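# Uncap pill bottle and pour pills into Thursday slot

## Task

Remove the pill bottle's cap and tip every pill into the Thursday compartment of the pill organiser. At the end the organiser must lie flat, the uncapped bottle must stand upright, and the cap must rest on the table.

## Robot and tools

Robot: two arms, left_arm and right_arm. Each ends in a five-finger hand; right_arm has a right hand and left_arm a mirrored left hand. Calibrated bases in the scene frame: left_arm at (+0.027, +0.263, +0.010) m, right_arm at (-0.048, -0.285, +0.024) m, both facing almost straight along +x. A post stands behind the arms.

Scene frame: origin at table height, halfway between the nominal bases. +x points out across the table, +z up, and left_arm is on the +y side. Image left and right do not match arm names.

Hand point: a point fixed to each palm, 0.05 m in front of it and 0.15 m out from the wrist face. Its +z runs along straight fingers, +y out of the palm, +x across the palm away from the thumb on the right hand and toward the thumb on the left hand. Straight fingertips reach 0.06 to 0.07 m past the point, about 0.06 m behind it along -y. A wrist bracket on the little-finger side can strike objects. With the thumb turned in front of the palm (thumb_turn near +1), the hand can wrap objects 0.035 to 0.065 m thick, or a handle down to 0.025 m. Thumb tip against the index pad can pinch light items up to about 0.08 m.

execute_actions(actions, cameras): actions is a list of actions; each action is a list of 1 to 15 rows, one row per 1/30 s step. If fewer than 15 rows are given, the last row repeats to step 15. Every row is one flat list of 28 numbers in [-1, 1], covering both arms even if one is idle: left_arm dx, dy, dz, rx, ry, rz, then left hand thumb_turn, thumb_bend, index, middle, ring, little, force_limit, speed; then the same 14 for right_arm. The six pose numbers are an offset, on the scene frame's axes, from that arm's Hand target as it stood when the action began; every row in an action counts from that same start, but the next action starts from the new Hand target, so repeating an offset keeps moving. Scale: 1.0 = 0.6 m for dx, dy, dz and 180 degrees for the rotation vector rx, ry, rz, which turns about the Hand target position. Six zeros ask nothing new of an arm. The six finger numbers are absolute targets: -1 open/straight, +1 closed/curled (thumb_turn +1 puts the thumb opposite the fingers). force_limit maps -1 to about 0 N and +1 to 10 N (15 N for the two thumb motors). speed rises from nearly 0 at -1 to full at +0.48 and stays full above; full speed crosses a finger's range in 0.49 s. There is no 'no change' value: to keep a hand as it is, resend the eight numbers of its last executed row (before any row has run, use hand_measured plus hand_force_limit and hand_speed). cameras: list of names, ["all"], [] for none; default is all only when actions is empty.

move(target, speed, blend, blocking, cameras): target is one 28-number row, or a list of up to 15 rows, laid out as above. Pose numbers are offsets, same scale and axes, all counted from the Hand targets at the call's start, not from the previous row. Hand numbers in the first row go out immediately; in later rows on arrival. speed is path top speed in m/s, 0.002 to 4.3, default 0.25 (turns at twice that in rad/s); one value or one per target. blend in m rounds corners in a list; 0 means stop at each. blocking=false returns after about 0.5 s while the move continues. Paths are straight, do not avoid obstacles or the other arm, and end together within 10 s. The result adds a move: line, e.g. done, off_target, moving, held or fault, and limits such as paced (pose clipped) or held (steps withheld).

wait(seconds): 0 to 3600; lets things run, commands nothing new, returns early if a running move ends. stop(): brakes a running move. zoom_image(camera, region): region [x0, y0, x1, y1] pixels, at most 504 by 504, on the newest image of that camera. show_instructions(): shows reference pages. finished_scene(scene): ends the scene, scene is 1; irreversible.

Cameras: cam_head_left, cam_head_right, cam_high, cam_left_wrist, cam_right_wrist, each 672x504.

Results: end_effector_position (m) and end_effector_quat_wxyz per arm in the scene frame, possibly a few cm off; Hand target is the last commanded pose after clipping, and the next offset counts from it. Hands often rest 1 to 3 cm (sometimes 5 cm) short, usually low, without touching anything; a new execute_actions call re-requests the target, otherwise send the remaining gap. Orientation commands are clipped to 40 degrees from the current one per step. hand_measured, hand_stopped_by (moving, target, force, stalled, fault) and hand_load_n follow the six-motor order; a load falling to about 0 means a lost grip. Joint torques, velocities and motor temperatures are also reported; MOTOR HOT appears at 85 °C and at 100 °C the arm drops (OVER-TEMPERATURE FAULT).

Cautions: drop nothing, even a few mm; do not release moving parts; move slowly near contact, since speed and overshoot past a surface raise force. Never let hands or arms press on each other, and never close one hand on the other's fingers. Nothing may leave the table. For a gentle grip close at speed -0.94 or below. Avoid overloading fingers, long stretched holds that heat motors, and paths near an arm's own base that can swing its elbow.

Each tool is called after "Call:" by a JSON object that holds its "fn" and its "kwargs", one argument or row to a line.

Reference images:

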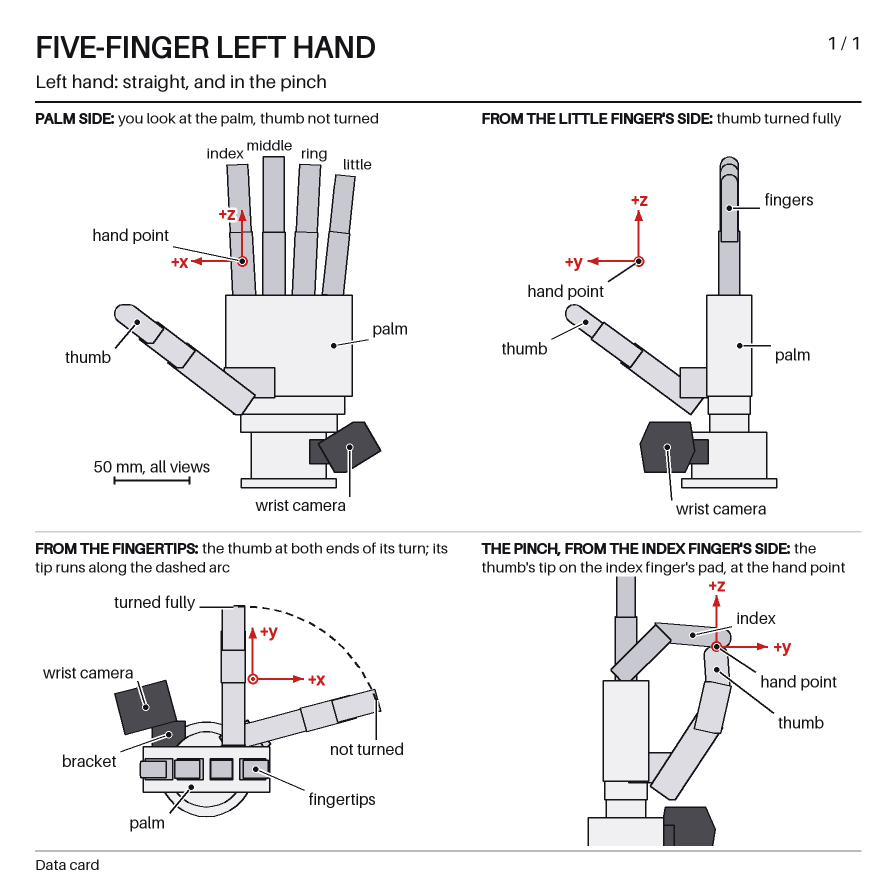

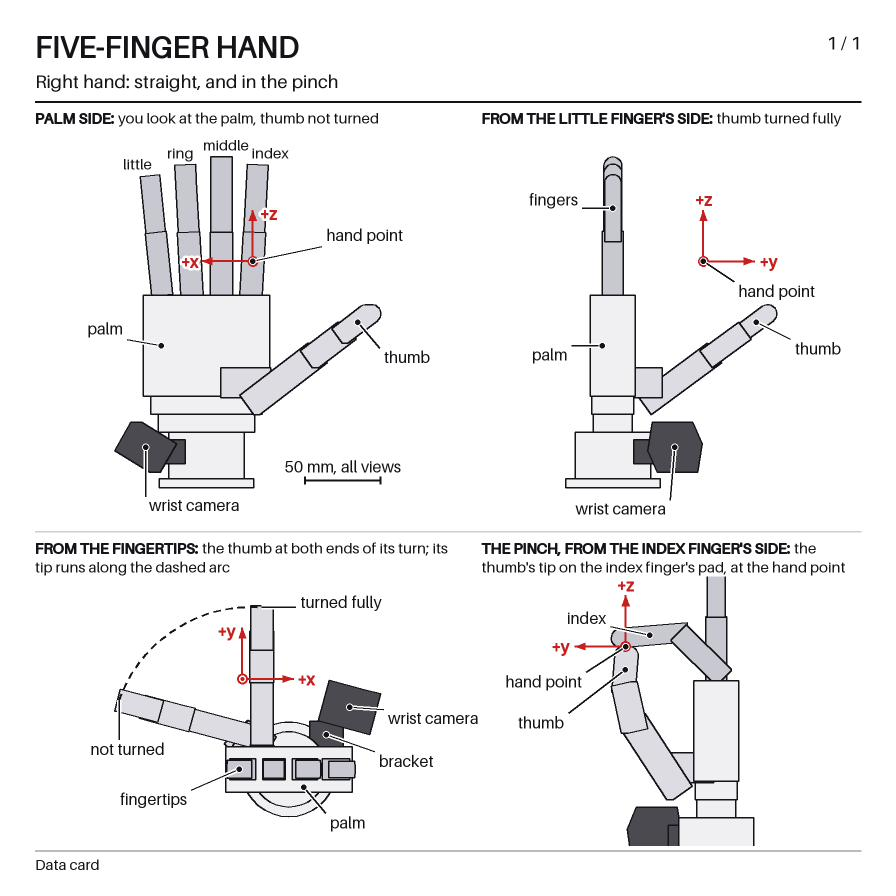

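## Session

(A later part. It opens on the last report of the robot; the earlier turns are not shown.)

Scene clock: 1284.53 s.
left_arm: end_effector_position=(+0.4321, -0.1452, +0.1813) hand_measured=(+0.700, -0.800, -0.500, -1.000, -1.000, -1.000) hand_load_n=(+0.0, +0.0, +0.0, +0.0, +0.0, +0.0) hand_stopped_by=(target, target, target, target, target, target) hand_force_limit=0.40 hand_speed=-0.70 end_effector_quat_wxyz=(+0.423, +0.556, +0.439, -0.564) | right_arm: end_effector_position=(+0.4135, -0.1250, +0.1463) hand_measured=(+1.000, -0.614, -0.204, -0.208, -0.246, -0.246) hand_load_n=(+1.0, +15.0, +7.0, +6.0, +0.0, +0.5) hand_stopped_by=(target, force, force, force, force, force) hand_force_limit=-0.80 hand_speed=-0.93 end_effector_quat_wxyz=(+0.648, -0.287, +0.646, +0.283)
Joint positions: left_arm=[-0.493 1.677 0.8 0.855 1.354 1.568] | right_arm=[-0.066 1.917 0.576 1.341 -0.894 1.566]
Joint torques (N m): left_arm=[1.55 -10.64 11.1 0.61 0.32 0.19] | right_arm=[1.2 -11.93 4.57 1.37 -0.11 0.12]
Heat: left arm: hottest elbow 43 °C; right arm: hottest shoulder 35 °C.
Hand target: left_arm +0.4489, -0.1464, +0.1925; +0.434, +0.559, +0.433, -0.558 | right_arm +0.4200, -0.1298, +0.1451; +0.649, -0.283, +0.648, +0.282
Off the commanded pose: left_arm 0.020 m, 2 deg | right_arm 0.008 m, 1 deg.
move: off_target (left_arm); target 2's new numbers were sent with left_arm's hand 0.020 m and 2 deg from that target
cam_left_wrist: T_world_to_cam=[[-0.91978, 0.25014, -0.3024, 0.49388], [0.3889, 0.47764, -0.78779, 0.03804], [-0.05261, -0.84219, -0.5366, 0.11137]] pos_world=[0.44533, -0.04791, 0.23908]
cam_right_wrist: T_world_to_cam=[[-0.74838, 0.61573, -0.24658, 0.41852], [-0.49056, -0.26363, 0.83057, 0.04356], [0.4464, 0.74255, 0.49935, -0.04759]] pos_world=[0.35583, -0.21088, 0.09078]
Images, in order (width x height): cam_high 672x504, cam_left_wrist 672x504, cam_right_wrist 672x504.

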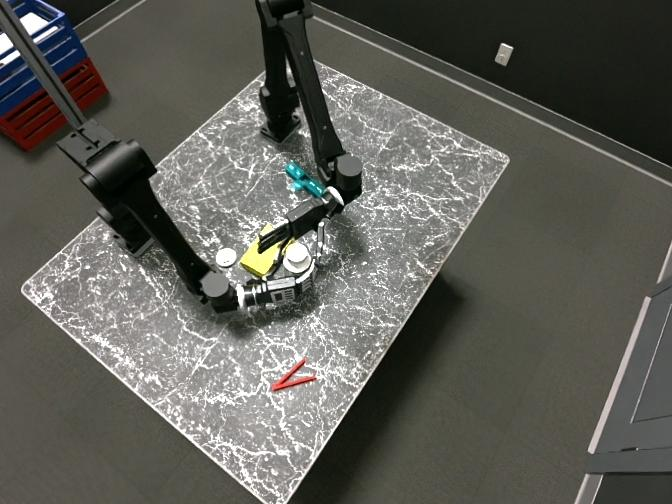

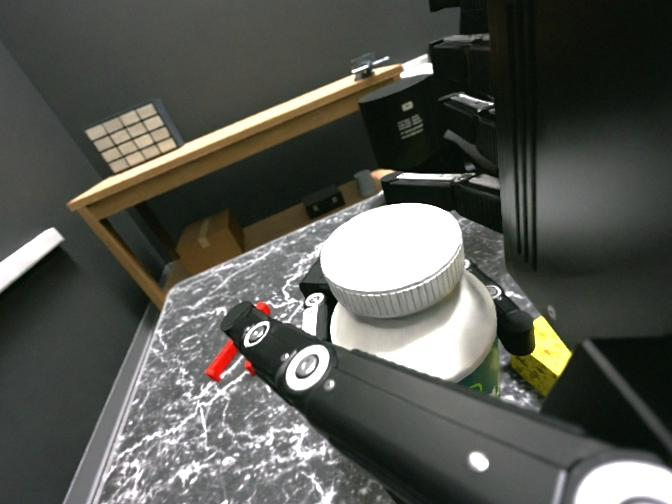

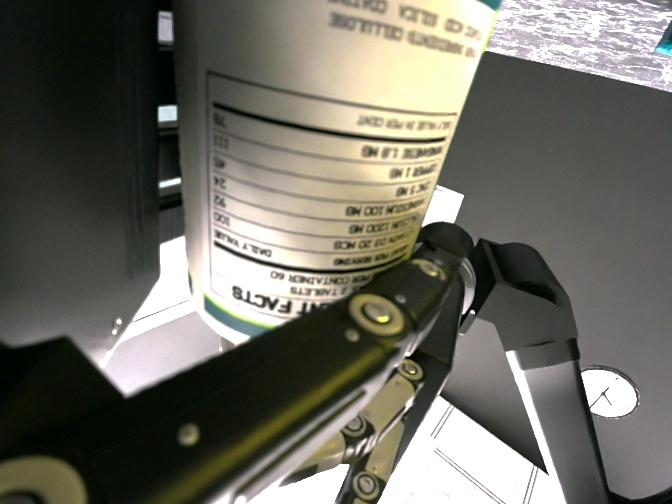

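Call:
{"fn": "move", "kwargs": {
  "target": [
    [0,0,-0.003,0,0,0,0.7,0.3,0.4,-1,-1,-1,-0.1,-0.88,0,0,0,0,0,0,1,0.8,0.8,0.8,0.3,0.35,-0.8,-0.93],
    [0,0,-0.003,0,0,0,0.7,0.35,0.45,-1,-1,-1,0.6,-0.92,0,0,0,0,0,0,1,0.8,0.8,0.8,0.3,0.35,-0.8,-0.93]
  ],
  "speed": 0.06,
  "cameras": ["cam_left_wrist"]
}}

Call:
{"fn": "move", "kwargs": {
  "target": [
    [-0.031,0.003,0.001,0,0,0.16,0.7,0.35,0.45,-1,-1,-1,0.6,-0.92,0,0,0,0,0,0,1,0.8,0.8,0.8,0.3,0.35,-0.8,-0.93],
    [-0.052,-0.001,0.003,0,0,0.333,0.7,0.35,0.45,-1,-1,-1,0.6,-0.92,0,0,0,0,0,0,1,0.8,0.8,0.8,0.3,0.35,-0.8,-0.93]
  ],
  "speed": 0.12,
  "blend": 0.02,
  "cameras": ["cam_left_wrist","cam_high"]
}}

Call:
{"fn": "zoom_image", "kwargs": {
  "camera": "cam_left_wrist",
  "region": [310, 160, 560, 410]
}}

Call:
{"fn": "zoom_image", "kwargs": {
  "camera": "cam_high",
  "region": [240, 200, 350, 310]
}}

Scene clock: 1300.67 s.
left_arm: end_effector_position=(+0.4313, -0.1484, +0.1778) hand_measured=(+0.700, -0.184, +0.000, -1.000, -1.000, -1.000) hand_load_n=(-0.5, +11.5, +8.0, +0.0, +0.0, +0.0) hand_stopped_by=(target, force, force, target, target, target) hand_force_limit=0.60 hand_speed=-0.92 end_effector_quat_wxyz=(+0.419, +0.558, +0.438, -0.567) | right_arm: end_effector_position=(+0.4105, -0.1222, +0.1456) hand_measured=(+1.000, -0.614, -0.204, -0.208, -0.246, -0.246) hand_load_n=(+1.5, +15.0, +7.0, +4.5, +0.0, +1.0) hand_stopped_by=(target, force, force, force, force, force) hand_force_limit=-0.80 hand_speed=-0.93 end_effector_quat_wxyz=(+0.647, -0.295, +0.642, +0.285)
Joint positions: left_arm=[-0.498 1.688 0.806 0.855 1.359 1.568] | right_arm=[-0.063 1.917 0.576 1.341 -0.905 1.555]
Joint torques (N m): left_arm=[2.08 -11.4 10.44 0.73 0.16 0.21] | right_arm=[0.91 -11.93 4.53 1.37 0.43 0.22]
Heat: left arm: hottest elbow 43 °C; right arm: hottest shoulder 35 °C.
Hand target: left_arm +0.4489, -0.1464, +0.1907; +0.434, +0.559, +0.433, -0.558 | right_arm +0.4201, -0.1300, +0.1451; +0.649, -0.283, +0.648, +0.282
Off the commanded pose: left_arm 0.022 m, 2 deg | right_arm 0.012 m, 2 deg.
move: off_target (left_arm); target 2's new numbers were sent with left_arm's hand 0.024 m and 2 deg from that target
cam_left_wrist: T_world_to_cam=[[-0.91875, 0.25963, -0.29746, 0.49303], [0.38974, 0.4758, -0.78849, 0.03658], [-0.06319, -0.84036, -0.53833, 0.11196]] pos_world=[0.44579, -0.05132, 0.23577]

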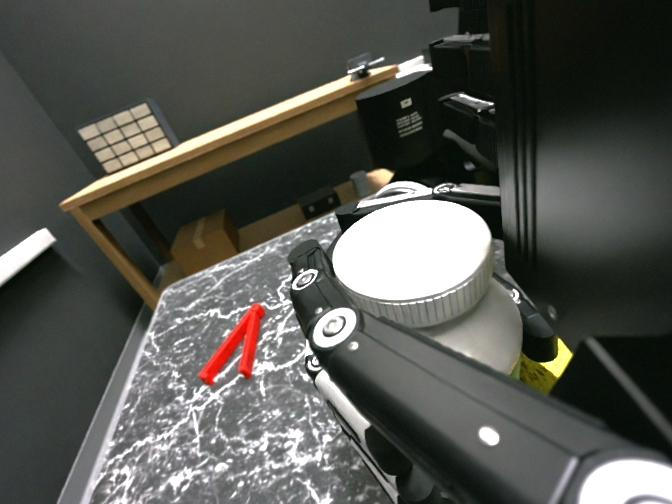

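Scene clock: 1305.57 s.
left_arm: end_effector_position=(+0.4298, -0.1215, +0.1765) hand_measured=(+0.700, -0.184, +0.000, -1.000, -1.000, -1.000) hand_load_n=(+0.0, +10.0, +2.5, +0.0, +0.0, +0.0) hand_stopped_by=(target, force, force, target, target, target) hand_force_limit=0.60 hand_speed=-0.92 end_effector_quat_wxyz=(+0.648, +0.259, +0.672, -0.246) | right_arm: end_effector_position=(+0.4044, -0.1194, +0.1445) hand_measured=(+1.000, -0.614, -0.204, -0.208, -0.246, -0.246) hand_load_n=(+0.0, +16.5, +4.0, +3.0, +0.0, +1.5) hand_stopped_by=(target, force, force, force, force, force) hand_force_limit=-0.80 hand_speed=-0.93 end_effector_quat_wxyz=(+0.645, -0.310, +0.635, +0.289)
Joint positions: left_arm=[-0.957 1.514 0.589 0.886 -0.209 1.568] | right_arm=[-0.063 1.917 0.576 1.341 -0.935 1.538]
Joint velocities: left_arm=[-0.005 -0.015 0.017 0.012 -0.154 -0.007] | right_arm=[within noise]
Joint torques (N m): left_arm=[-3.55 -9.7 9.92 1.94 0.16 0.19] | right_arm=[0.79 -11.87 4.46 1.36 1.69 0.37]
Heat: left arm: hottest elbow 43 °C; right arm: hottest shoulder 35 °C.
Hand target: left_arm +0.4177, -0.1468, +0.1925; +0.655, +0.268, +0.655, -0.267 | right_arm +0.4200, -0.1300, +0.1451; +0.649, -0.282, +0.648, +0.282
Off the commanded pose: left_arm 0.033 m, 3 deg | right_arm 0.019 m, 4 deg.
move: off_target (left_arm)
cam_left_wrist: T_world_to_cam=[[-0.64241, -0.69142, -0.33053, 0.25583], [-0.25251, 0.59818, -0.76054, 0.30926], [0.72357, -0.40512, -0.55886, -0.14801]] pos_world=[0.34953, -0.06807, 0.23705]
Images, in order (width x height): cam_high 672x504, cam_left_wrist 672x504.

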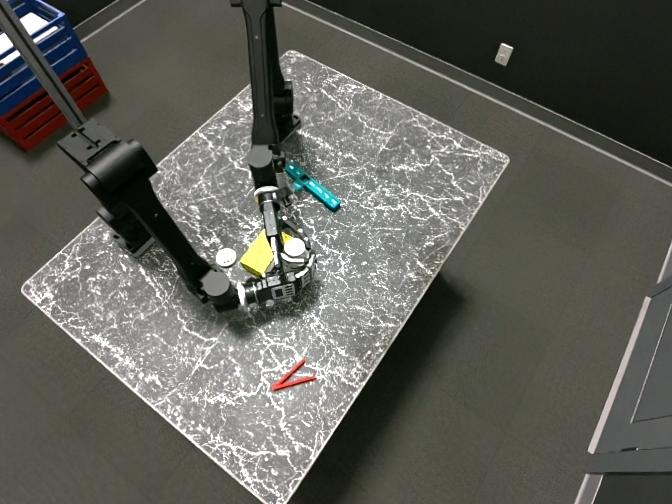

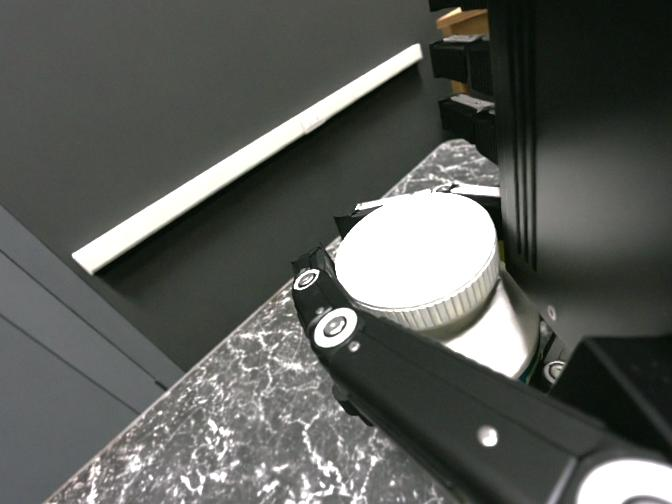

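Scaled by 2.016 from the camera's image (finer frame: 960x720).

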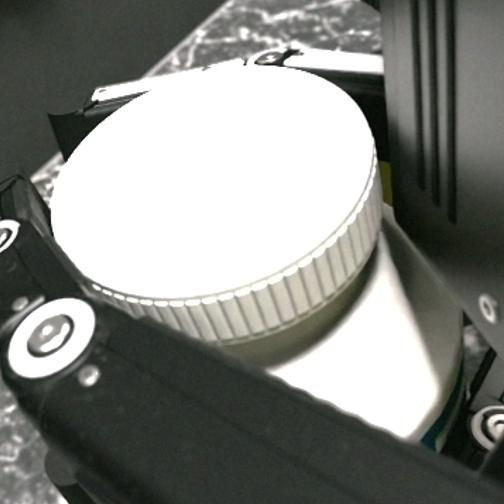

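Scaled by 4.582 from the camera's image (finer frame: 960x720).

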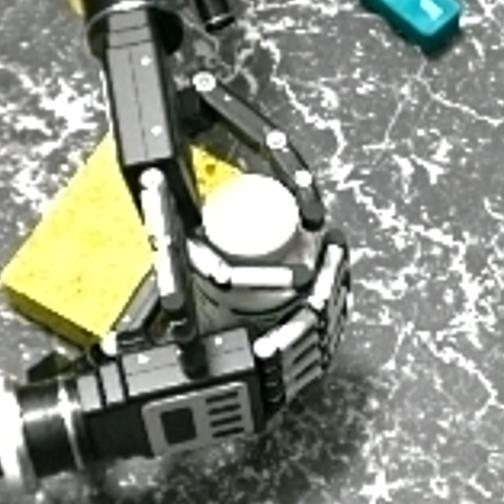

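Call:
{"fn": "move", "kwargs": {
  "target": [0,0,0.025,0,0,0,0.7,0.35,0.45,-1,-1,-1,0.6,-0.92,0,0,0,0,0,0,1,0.8,0.8,0.8,0.3,0.35,-0.8,-0.93],
  "speed": 0.08,
  "cameras": ["cam_left_wrist","cam_high","cam_head_right"]
}}

Call:
{"fn": "zoom_image", "kwargs": {
  "camera": "cam_left_wrist",
  "region": [310, 160, 560, 410]
}}

Call:
{"fn": "zoom_image", "kwargs": {
  "camera": "cam_high",
  "region": [240, 200, 350, 310]
}}

Scene clock: 1314.00 s.
left_arm: end_effector_position=(+0.4302, -0.1218, +0.1770) hand_measured=(+0.700, -0.184, +0.000, -1.000, -1.000, -1.000) hand_load_n=(+0.0, +10.0, +3.0, +0.0, +0.0, +0.0) hand_stopped_by=(target, force, force, target, target, target) hand_force_limit=0.60 hand_speed=-0.92 end_effector_quat_wxyz=(+0.643, +0.262, +0.678, -0.242) | right_arm: end_effector_position=(+0.4046, -0.1195, +0.1445) hand_measured=(+1.000, -0.614, -0.204, -0.208, -0.246, -0.246) hand_load_n=(+0.0, +17.0, +4.5, +3.5, +0.0, +1.5) hand_stopped_by=(target, force, force, force, force, force) hand_force_limit=-0.80 hand_speed=-0.93 end_effector_quat_wxyz=(+0.646, -0.310, +0.636, +0.289)
Joint positions: left_arm=[-0.957 1.503 0.597 0.849 -0.211 1.568] | right_arm=[-0.063 1.917 0.576 1.341 -0.934 1.538]
Joint torques (N m): left_arm=[-3.49 -11.81 10.47 1.32 0.25 0.19] | right_arm=[0.85 -11.93 4.46 1.36 1.64 0.37]
Heat: left arm: hottest elbow 43 °C; right arm: hottest shoulder 35 °C.
Hand target: left_arm +0.4176, -0.1471, +0.2076; +0.655, +0.268, +0.655, -0.267 | right_arm +0.4200, -0.1300, +0.1451; +0.649, -0.282, +0.648, +0.282
Off the commanded pose: left_arm 0.041 m, 4 deg | right_arm 0.019 m, 4 deg.
move: off_target (left_arm)
cam_left_wrist: T_world_to_cam=[[-0.64483, -0.68759, -0.33377, 0.25812], [-0.26133, 0.60871, -0.74912, 0.31298], [0.71826, -0.39583, -0.5722, -0.14227]] pos_world=[0.35043, -0.06935, 0.23921]
Images, in order (width x height): cam_head_right 672x504, cam_high 672x504, cam_left_wrist 672x504.

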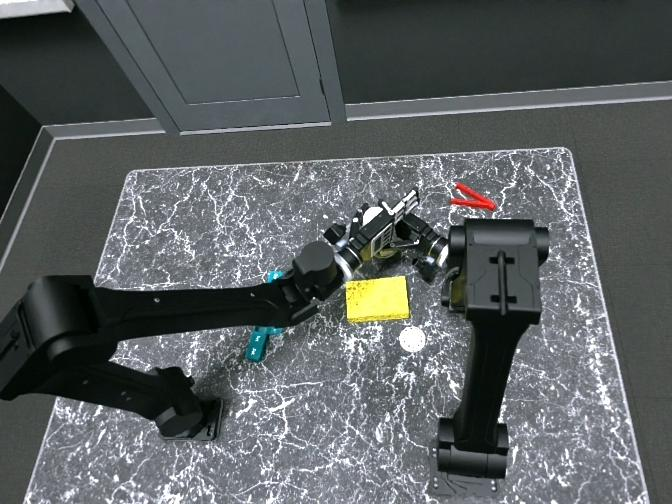

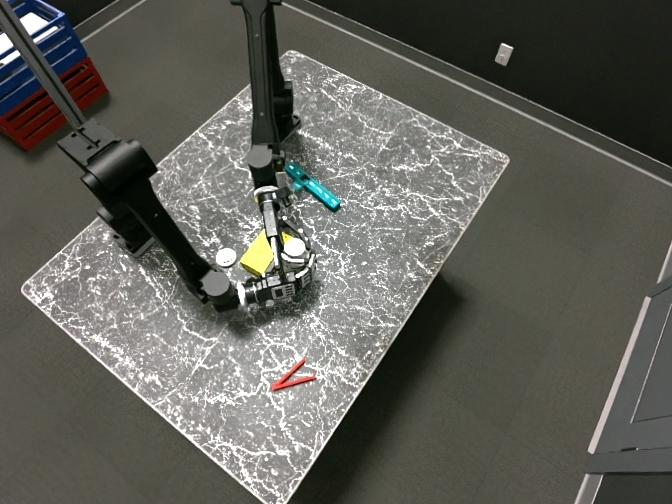

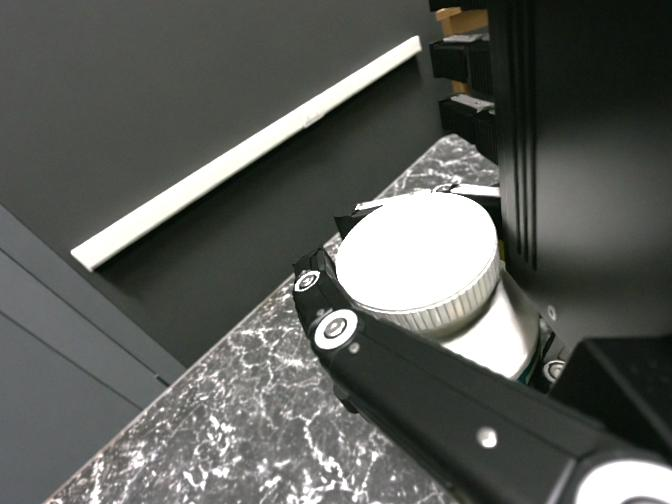

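Scaled by 2.016 from the camera's image (finer frame: 960x720).

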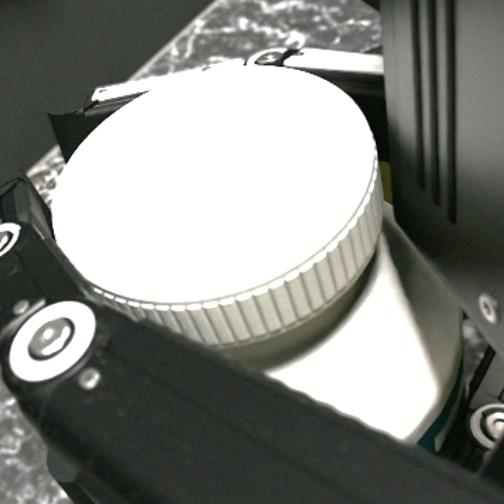

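Scaled by 4.582 from the camera's image (finer frame: 960x720).

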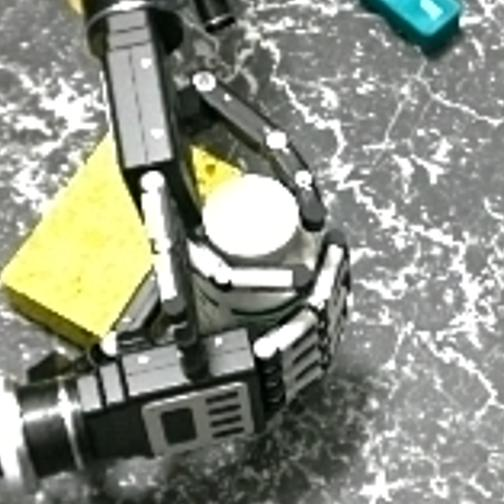

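Call:
{"fn": "move", "kwargs": {
  "target": [
    [0.002,-0.002,-0.025,0,0,0,0.7,0.35,0.45,-1,-1,-1,0.6,-0.92,0,0,0,0,0,0,1,0.8,0.8,0.8,0.3,0.35,-0.8,-0.93],
    [0.002,-0.002,-0.025,0,0,0,0.7,-0.8,-0.5,-1,-1,-1,0.4,-0.5,0,0,0,0,0,0,1,0.8,0.8,0.8,0.3,0.35,-0.8,-0.93],
    [0.052,0.001,-0.025,0,0,-0.333,0.7,-0.8,-0.5,-1,-1,-1,0.4,-0.7,0,0,0,0,0,0,1,0.8,0.8,0.8,0.3,0.35,-0.8,-0.93]
  ],
  "speed": 0.2,
  "cameras": ["cam_left_wrist"]
}}

Call:
{"fn": "move", "kwargs": {
  "target": [
    [0,0,-0.003,0,0,0,0.7,0.3,0.4,-1,-1,-1,-0.1,-0.88,0,0,0,0,0,0,1,0.8,0.8,0.8,0.3,0.35,-0.8,-0.93],
    [0,0,-0.003,0,0,0,0.7,0.36,0.46,-1,-1,-1,0.8,-0.92,0,0,0,0,0,0,1,0.8,0.8,0.8,0.3,0.35,-0.8,-0.93]
  ],
  "speed": 0.06,
  "cameras": ["cam_left_wrist"]
}}

Call:
{"fn": "zoom_image", "kwargs": {
  "camera": "cam_left_wrist",
  "region": [380, 210, 510, 340]
}}

Scene clock: 1327.63 s.
left_arm: end_effector_position=(+0.4323, -0.1450, +0.1816) hand_measured=(+0.700, -0.800, -0.500, -1.000, -1.000, -1.000) hand_load_n=(+0.5, +0.0, +0.0, +0.0, +0.0, -0.5) hand_stopped_by=(target, target, target, target, target, target) hand_force_limit=0.40 hand_speed=-0.70 end_effector_quat_wxyz=(+0.424, +0.557, +0.439, -0.564) | right_arm: end_effector_position=(+0.4142, -0.1269, +0.1463) hand_measured=(+1.000, -0.614, -0.204, -0.208, -0.246, -0.246) hand_load_n=(+0.0, +14.0, +6.5, +6.0, +0.0, +0.0) hand_stopped_by=(target, force, force, force, force, force) hand_force_limit=-0.80 hand_speed=-0.93 end_effector_quat_wxyz=(+0.648, -0.285, +0.647, +0.283)
Joint positions: left_arm=[-0.493 1.676 0.8 0.855 1.354 1.57] | right_arm=[-0.07 1.917 0.576 1.341 -0.892 1.568]
Joint torques (N m): left_arm=[1.67 -10.75 11.11 0.61 0.32 0.17] | right_arm=[1.49 -11.87 4.6 1.39 -0.14 0.1]
Heat: left arm: hottest elbow 43 °C; right arm: hottest shoulder 35 °C.
Hand target: left_arm +0.4490, -0.1463, +0.1926; +0.434, +0.559, +0.433, -0.558 | right_arm +0.4200, -0.1299, +0.1451; +0.649, -0.283, +0.648, +0.282
Off the commanded pose: left_arm 0.020 m, 1 deg | right_arm 0.007 m, 0 deg.
move: off_target (left_arm); target 2's new numbers were sent with left_arm's hand 0.033 m and 4 deg from that target; target 3's new numbers were sent with left_arm's hand 0.020 m and 1 deg from that target
cam_left_wrist: T_world_to_cam=[[-0.91906, 0.2496, -0.305, 0.4943], [0.39081, 0.47717, -0.78713, 0.03712], [-0.05093, -0.84262, -0.53609, 0.11081]] pos_world=[0.44543, -0.04771, 0.23939]

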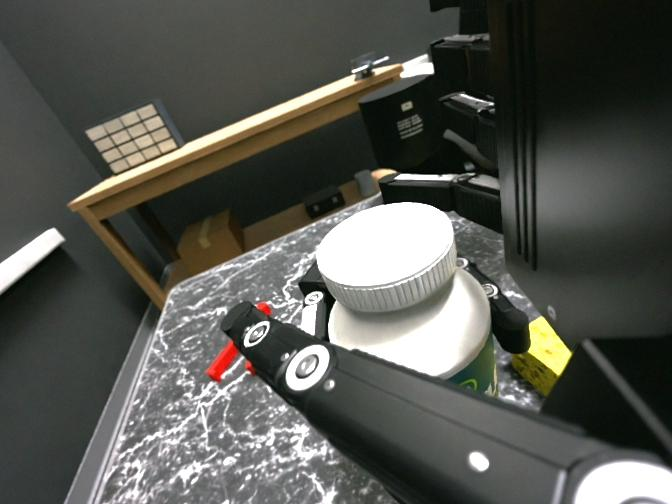

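Scene clock: 1332.73 s.
left_arm: end_effector_position=(+0.4317, -0.1479, +0.1778) hand_measured=(+0.700, -0.172, -0.038, -1.000, -1.000, -1.000) hand_load_n=(-1.0, +13.0, +8.5, +0.0, +0.0, +0.0) hand_stopped_by=(target, force, force, target, target, target) hand_force_limit=0.80 hand_speed=-0.92 end_effector_quat_wxyz=(+0.420, +0.558, +0.438, -0.567) | right_arm: end_effector_position=(+0.4104, -0.1223, +0.1456) hand_measured=(+1.000, -0.614, -0.204, -0.208, -0.246, -0.246) hand_load_n=(+1.0, +14.5, +7.0, +5.0, +0.0, +0.5) hand_stopped_by=(target, force, force, force, force, force) hand_force_limit=-0.80 hand_speed=-0.93 end_effector_quat_wxyz=(+0.647, -0.295, +0.643, +0.285)
Joint positions: left_arm=[-0.497 1.688 0.805 0.855 1.359 1.57] | right_arm=[-0.063 1.917 0.576 1.341 -0.905 1.556]
Joint torques (N m): left_arm=[2.02 -11.46 10.48 0.73 0.16 0.18] | right_arm=[0.91 -11.87 4.56 1.37 0.42 0.21]
Heat: left arm: hottest elbow 43 °C; right arm: hottest shoulder 35 °C.
Hand target: left_arm +0.4489, -0.1464, +0.1907; +0.434, +0.559, +0.433, -0.558 | right_arm +0.4200, -0.1299, +0.1451; +0.649, -0.283, +0.648, +0.282
Off the commanded pose: left_arm 0.022 m, 2 deg | right_arm 0.012 m, 2 deg.
move: off_target (left_arm); target 2's new numbers were sent with left_arm's hand 0.024 m and 2 deg from that target
cam_left_wrist: T_world_to_cam=[[-0.91851, 0.25843, -0.29924, 0.49331], [0.39062, 0.47587, -0.78801, 0.03568], [-0.06125, -0.84069, -0.53804, 0.11139]] pos_world=[0.446, -0.05082, 0.23567]

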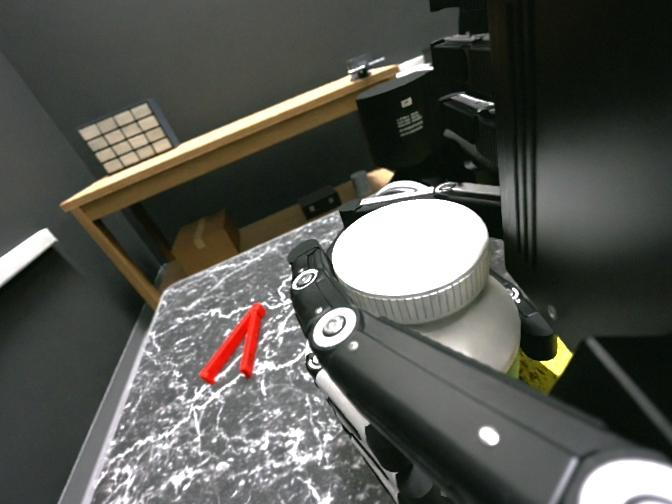

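Scaled by 3.877 from the camera's image (finer frame: 960x720).

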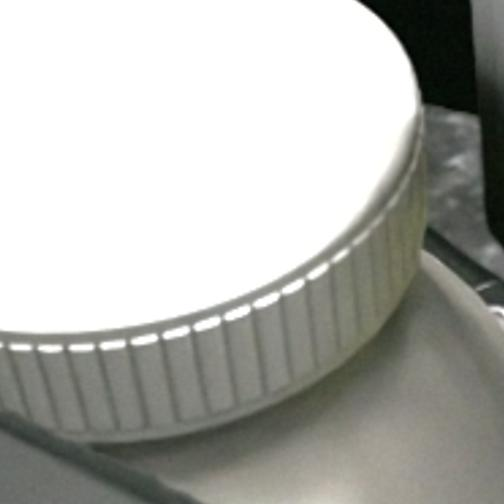

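Call:
{"fn": "move", "kwargs": {
  "target": [-0.003,0,0.000,0,0,0.02,0.7,0.36,0.46,-1,-1,-1,0.8,-0.92,0,0,0,0,0,0,1,0.8,0.8,0.8,0.3,0.35,-0.8,-0.93],
  "speed": 0.12,
  "cameras": ["cam_left_wrist"]
}}

Call:
{"fn": "zoom_image", "kwargs": {
  "camera": "cam_left_wrist",
  "region": [380, 210, 510, 340]
}}

Call:
{"fn": "move", "kwargs": {
  "target": [-0.003,0,0.000,0,0,0.02,0.7,0.36,0.46,-1,-1,-1,0.8,-0.92,0,0,0,0,0,0,1,0.8,0.8,0.8,0.3,0.35,-0.8,-0.93],
  "speed": 0.12,
  "cameras": ["cam_left_wrist"]
}}

Call:
{"fn": "zoom_image", "kwargs": {
  "camera": "cam_left_wrist",
  "region": [380, 210, 510, 340]
}}

Scene clock: 1340.53 s.
left_arm: end_effector_position=(+0.4399, -0.1502, +0.1795) hand_measured=(+0.700, -0.172, -0.038, -1.000, -1.000, -1.000) hand_load_n=(-2.0, +11.5, +5.0, +0.0, +0.0, +0.0) hand_stopped_by=(target, force, force, target, target, target) hand_force_limit=0.80 hand_speed=-0.92 end_effector_quat_wxyz=(+0.435, +0.547, +0.452, -0.555) | right_arm: end_effector_position=(+0.4152, -0.1236, +0.1477) hand_measured=(+1.000, -0.614, -0.204, -0.208, -0.246, -0.246) hand_load_n=(+1.5, +13.5, +8.0, +5.5, +0.0, +0.5) hand_stopped_by=(target, force, force, force, force, force) hand_force_limit=-0.80 hand_speed=-0.93 end_effector_quat_wxyz=(+0.650, -0.291, +0.643, +0.282)
Joint positions: left_arm=[-0.505 1.683 0.804 0.855 1.298 1.569] | right_arm=[-0.063 1.917 0.583 1.341 -0.894 1.562]
Joint torques (N m): left_arm=[1.26 -12.75 7.68 1.16 -0.54 0.19] | right_arm=[0.97 -11.99 4.04 1.39 -0.08 0.16]
Heat: left arm: hottest elbow 43 °C; right arm: hottest shoulder 35 °C.
Hand target: left_arm +0.4470, -0.1464, +0.1907; +0.451, +0.545, +0.451, -0.545 | right_arm +0.4201, -0.1299, +0.1451; +0.649, -0.283, +0.648, +0.282
Off the commanded pose: left_arm 0.014 m, 2 deg | right_arm 0.008 m, 1 deg.
move: off_target (left_arm)
cam_left_wrist: T_world_to_cam=[[-0.92985, 0.21056, -0.30173, 0.50006], [0.36758, 0.49558, -0.78695, 0.04786], [-0.01617, -0.84266, -0.53821, 0.09072]] pos_world=[0.44886, -0.05257, 0.23738]

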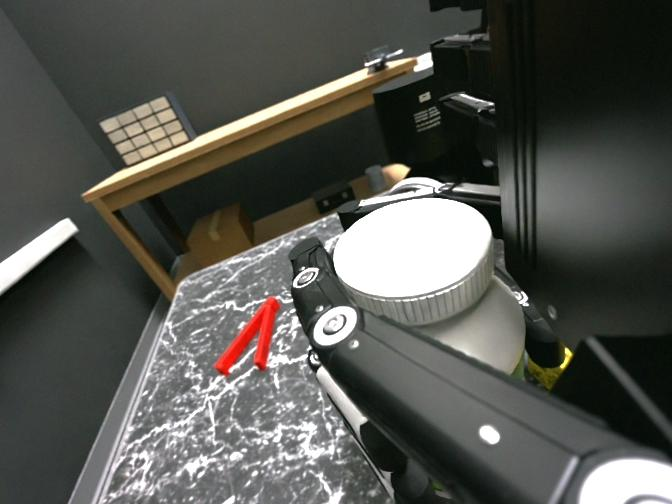

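Scaled by 3.877 from the camera's image (finer frame: 960x720).

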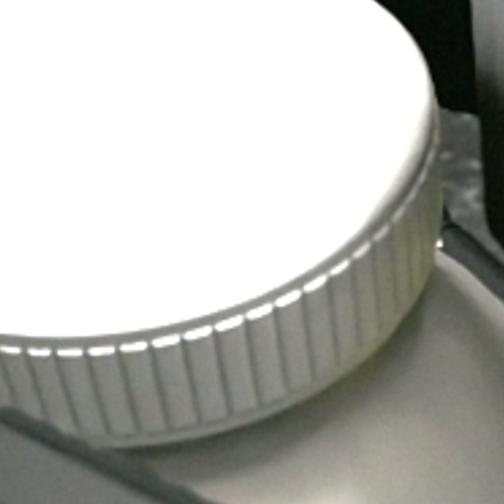

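Scene clock: 1341.30 s.
left_arm: end_effector_position=(+0.4402, -0.1497, +0.1793) hand_measured=(+0.700, -0.172, -0.038, -1.000, -1.000, -1.000) hand_load_n=(-2.0, +10.0, +3.0, +0.0, +0.0, +0.0) hand_stopped_by=(target, force, force, target, target, target) hand_force_limit=0.80 hand_speed=-0.92 end_effector_quat_wxyz=(+0.451, +0.531, +0.472, -0.540) | right_arm: end_effector_position=(+0.4148, -0.1234, +0.1477) hand_measured=(+1.000, -0.614, -0.204, -0.208, -0.246, -0.246) hand_load_n=(+1.5, +13.5, +8.0, +5.5, +0.0, +0.5) hand_stopped_by=(target, force, force, force, force, force) hand_force_limit=-0.80 hand_speed=-0.93 end_effector_quat_wxyz=(+0.650, -0.291, +0.643, +0.283)
Joint positions: left_arm=[-0.522 1.658 0.773 0.855 1.214 1.569] | right_arm=[-0.063 1.917 0.583 1.341 -0.896 1.562]
Joint torques (N m): left_arm=[1.03 -12.45 7.42 1.54 -0.48 0.2] | right_arm=[0.97 -11.99 4.04 1.37 0.02 0.15]
Heat: left arm: hottest elbow 43 °C; right arm: hottest shoulder 35 °C.
Hand target: left_arm +0.4452, -0.1464, +0.1908; +0.468, +0.531, +0.468, -0.530 | right_arm +0.4202, -0.1300, +0.1451; +0.649, -0.282, +0.648, +0.282
Off the commanded pose: left_arm 0.013 m, 2 deg | right_arm 0.009 m, 1 deg.
move: off_target (left_arm)
cam_left_wrist: T_world_to_cam=[[-0.94318, 0.14875, -0.29713, 0.49603], [0.33005, 0.52291, -0.7859, 0.06774], [0.03847, -0.83931, -0.5423, 0.0683]] pos_world=[0.44286, -0.05188, 0.23766]

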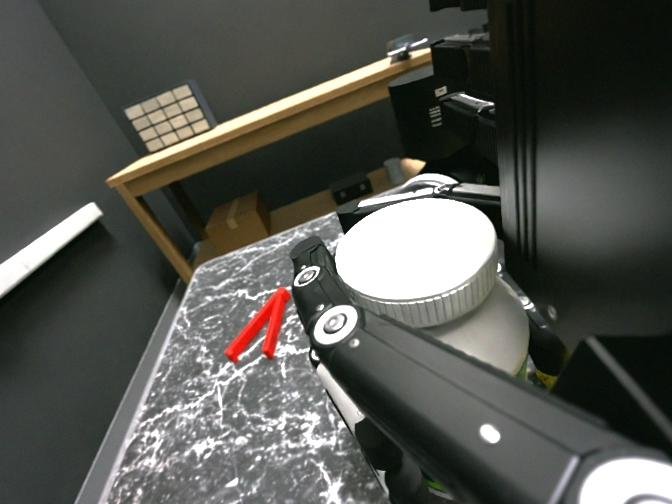

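Scaled by 3.877 from the camera's image (finer frame: 960x720).

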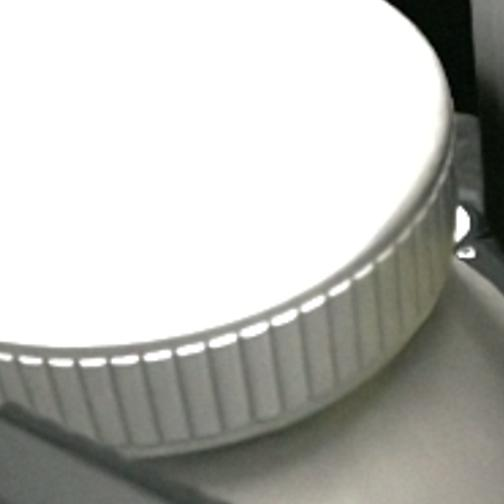

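Call:
{"fn": "move", "kwargs": {
  "target": [-0.010,0.004,0.000,0,0,0.02,0.7,0.36,0.46,-1,-1,-1,0.8,-0.92,0,0,0,0,0,0,1,0.8,0.8,0.8,0.3,0.35,-0.8,-0.93],
  "speed": 0.12,
  "cameras": ["cam_left_wrist"]
}}

Call:
{"fn": "zoom_image", "kwargs": {
  "camera": "cam_left_wrist",
  "region": [380, 210, 510, 340]
}}

Call:
{"fn": "move", "kwargs": {
  "target": [-0.006,0.002,0.000,0,0,0.02,0.7,0.36,0.46,-1,-1,-1,0.8,-0.92,0,0,0,0,0,0,1,0.8,0.8,0.8,0.3,0.35,-0.8,-0.93],
  "speed": 0.12,
  "cameras": ["cam_left_wrist"]
}}

Call:
{"fn": "zoom_image", "kwargs": {
  "camera": "cam_left_wrist",
  "region": [380, 210, 510, 340]
}}

Scene clock: 1361.03 s.
left_arm: end_effector_position=(+0.4388, -0.1476, +0.1792) hand_measured=(+0.700, -0.172, -0.038, -1.000, -1.000, -1.000) hand_load_n=(-1.5, +8.5, +2.0, -0.5, +0.0, +0.0) hand_stopped_by=(target, force, force, target, target, target) hand_force_limit=0.80 hand_speed=-0.92 end_effector_quat_wxyz=(+0.469, +0.515, +0.492, -0.522) | right_arm: end_effector_position=(+0.4125, -0.1223, +0.1474) hand_measured=(+1.000, -0.614, -0.204, -0.208, -0.246, -0.246) hand_load_n=(+1.0, +14.0, +7.0, +5.0, +0.0, +0.5) hand_stopped_by=(target, force, force, force, force, force) hand_force_limit=-0.80 hand_speed=-0.93 end_effector_quat_wxyz=(+0.649, -0.296, +0.640, +0.285)
Joint positions: left_arm=[-0.541 1.629 0.735 0.862 1.122 1.569] | right_arm=[-0.063 1.917 0.583 1.341 -0.908 1.557]
Joint torques (N m): left_arm=[0.79 -12.4 6.79 1.76 -0.17 0.2] | right_arm=[0.97 -11.99 4.01 1.37 0.53 0.19]
Heat: left arm: hottest elbow 43 °C; right arm: hottest shoulder 35 °C.
Hand target: left_arm +0.4394, -0.1439, +0.1908; +0.484, +0.516, +0.484, -0.515 | right_arm +0.4201, -0.1299, +0.1451; +0.649, -0.283, +0.648, +0.282
Off the commanded pose: left_arm 0.012 m, 2 deg | right_arm 0.011 m, 2 deg.
move: off_target (left_arm)
cam_left_wrist: T_world_to_cam=[[-0.95147, 0.08106, -0.29688, 0.48796], [0.29135, 0.54792, -0.78416, 0.08739], [0.09911, -0.8326, -0.54494, 0.04488]] pos_world=[0.43437, -0.05007, 0.23785]

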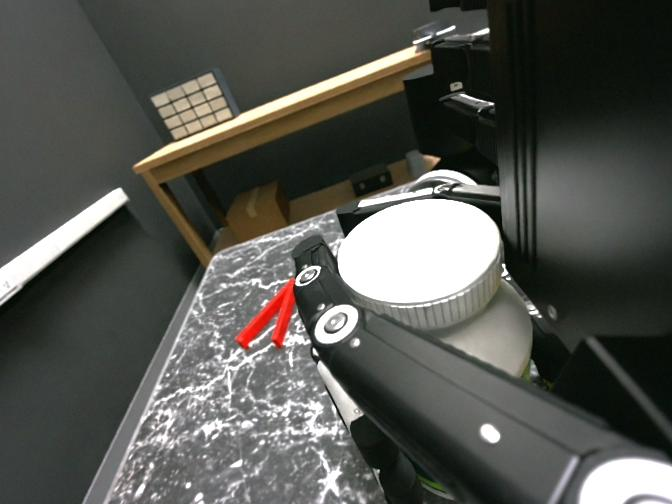

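Scaled by 3.877 from the camera's image (finer frame: 960x720).

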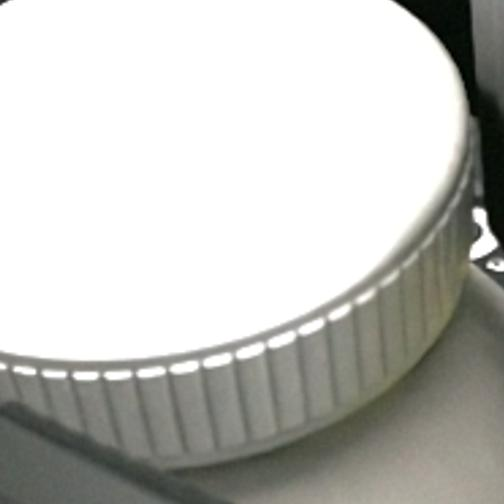

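Scene clock: 1361.83 s.
left_arm: end_effector_position=(+0.4381, -0.1453, +0.1788) hand_measured=(+0.700, -0.172, -0.038, -1.000, -1.000, -1.000) hand_load_n=(-1.5, +8.0, +2.0, +0.0, +0.0, +0.0) hand_stopped_by=(target, force, force, target, target, target) hand_force_limit=0.80 hand_speed=-0.92 end_effector_quat_wxyz=(+0.487, +0.498, +0.510, -0.505) | right_arm: end_effector_position=(+0.4113, -0.1215, +0.1470) hand_measured=(+1.000, -0.614, -0.204, -0.208, -0.246, -0.246) hand_load_n=(+1.0, +14.5, +7.0, +5.0, +0.0, +0.5) hand_stopped_by=(target, force, force, force, force, force) hand_force_limit=-0.80 hand_speed=-0.93 end_effector_quat_wxyz=(+0.649, -0.300, +0.639, +0.285)
Joint positions: left_arm=[-0.561 1.605 0.702 0.87 1.032 1.569] | right_arm=[-0.062 1.917 0.583 1.341 -0.913 1.552]
Joint torques (N m): left_arm=[0.5 -12.22 6.61 1.88 -0.09 0.19] | right_arm=[0.85 -11.93 4 1.37 0.75 0.25]
Heat: left arm: hottest elbow 43 °C; right arm: hottest shoulder 35 °C.
Hand target: left_arm +0.4356, -0.1428, +0.1906; +0.500, +0.500, +0.500, -0.500 | right_arm +0.4201, -0.1300, +0.1451; +0.649, -0.282, +0.648, +0.282
Off the commanded pose: left_arm 0.012 m, 2 deg | right_arm 0.012 m, 2 deg.
move: off_target (left_arm)
cam_left_wrist: T_world_to_cam=[[-0.95439, 0.01525, -0.29816, 0.47902], [0.2535, 0.56896, -0.78232, 0.10535], [0.15771, -0.82222, -0.54688, 0.02286]] pos_world=[0.42687, -0.04845, 0.23774]

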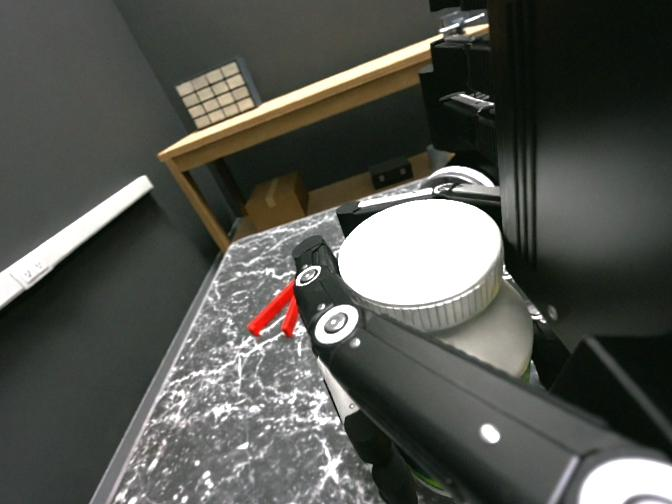

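Scaled by 3.877 from the camera's image (finer frame: 960x720).

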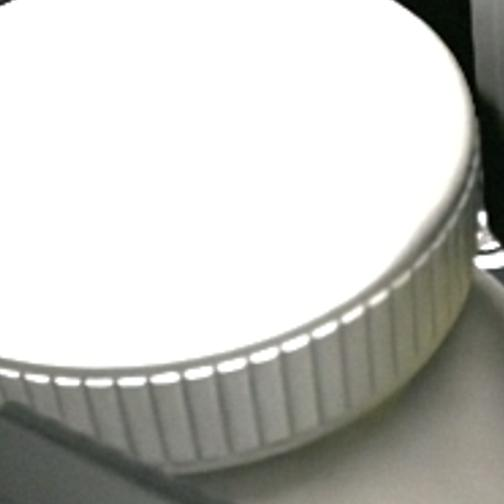

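Call:
{"fn": "move", "kwargs": {
  "target": [0,0,0,0,0,0,0.7,0.4,0.5,-1,-1,-1,0.95,-0.92,0,0,0,0,0,0,1,0.8,0.8,0.8,0.3,0.35,-0.8,-0.93],
  "speed": 0.12,
  "cameras": ["cam_left_wrist","cam_high"]
}}

Call:
{"fn": "zoom_image", "kwargs": {
  "camera": "cam_left_wrist",
  "region": [380, 210, 510, 340]
}}

Call:
{"fn": "zoom_image", "kwargs": {
  "camera": "cam_high",
  "region": [240, 200, 350, 310]
}}

Scene clock: 1376.63 s.
left_arm: end_effector_position=(+0.4375, -0.1463, +0.1788) hand_measured=(+0.700, -0.140, +0.094, -1.000, -1.000, -1.000) hand_load_n=(-2.5, +15.5, +10.0, +0.0, +0.0, +0.0) hand_stopped_by=(target, force, force, target, target, target) hand_force_limit=0.95 hand_speed=-0.92 end_effector_quat_wxyz=(+0.487, +0.498, +0.510, -0.505) | right_arm: end_effector_position=(+0.4118, -0.1215, +0.1470) hand_measured=(+1.000, -0.614, -0.204, -0.208, -0.246, -0.246) hand_load_n=(+1.0, +14.5, +7.0, +5.0, +0.0, +0.5) hand_stopped_by=(target, force, force, force, force, force) hand_force_limit=-0.80 hand_speed=-0.93 end_effector_quat_wxyz=(+0.649, -0.299, +0.639, +0.284)
Joint positions: left_arm=[-0.565 1.605 0.702 0.87 1.029 1.569] | right_arm=[-0.062 1.917 0.583 1.341 -0.91 1.551]
Joint torques (N m): left_arm=[0.73 -12.16 6.6 1.85 0.03 0.2] | right_arm=[0.85 -11.99 4 1.37 0.64 0.25]
Heat: left arm: hottest elbow 42 °C; right arm: hottest shoulder 35 °C.
Hand target: left_arm +0.4358, -0.1427, +0.1906; +0.500, +0.500, +0.500, -0.500 | right_arm +0.4201, -0.1298, +0.1451; +0.649, -0.283, +0.648, +0.282
Off the commanded pose: left_arm 0.012 m, 2 deg | right_arm 0.012 m, 2 deg.
move: done
cam_left_wrist: T_world_to_cam=[[-0.95439, 0.01527, -0.29819, 0.47838], [0.25353, 0.56896, -0.78231, 0.10608], [0.15771, -0.82222, -0.54688, 0.02215]] pos_world=[0.42617, -0.04945, 0.23774]
Images, in order (width x height): cam_high 672x504, cam_left_wrist 672x504.

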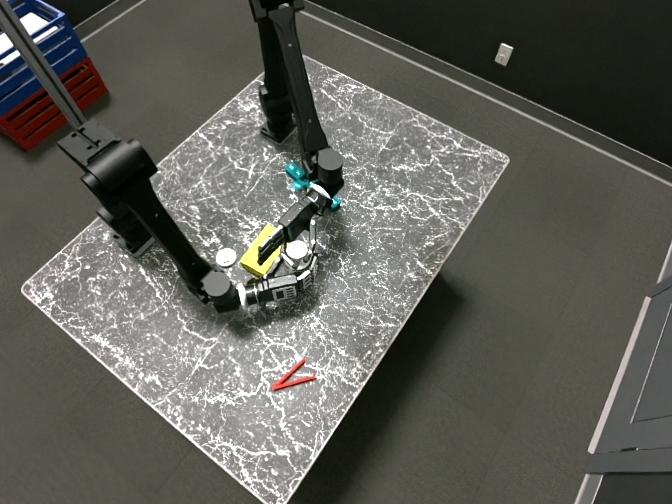

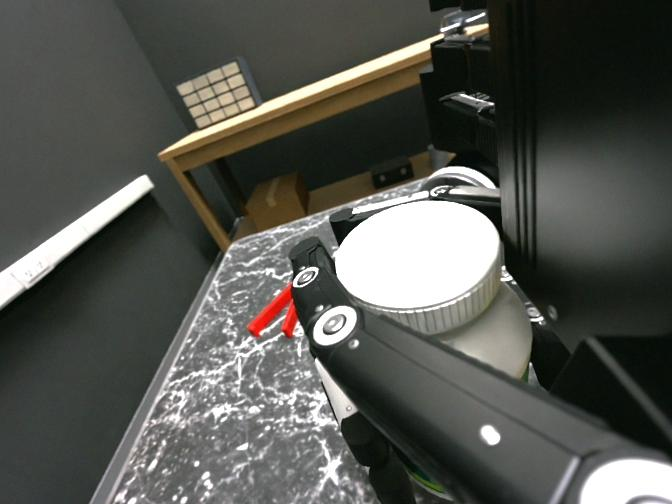

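Scaled by 3.877 from the camera's image (finer frame: 960x720).

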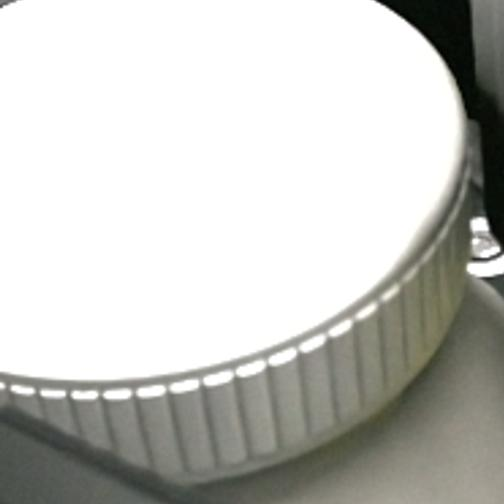

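Scaled by 4.582 from the camera's image (finer frame: 960x720).

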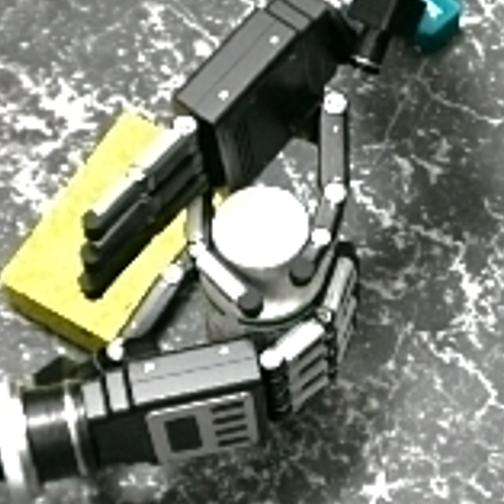

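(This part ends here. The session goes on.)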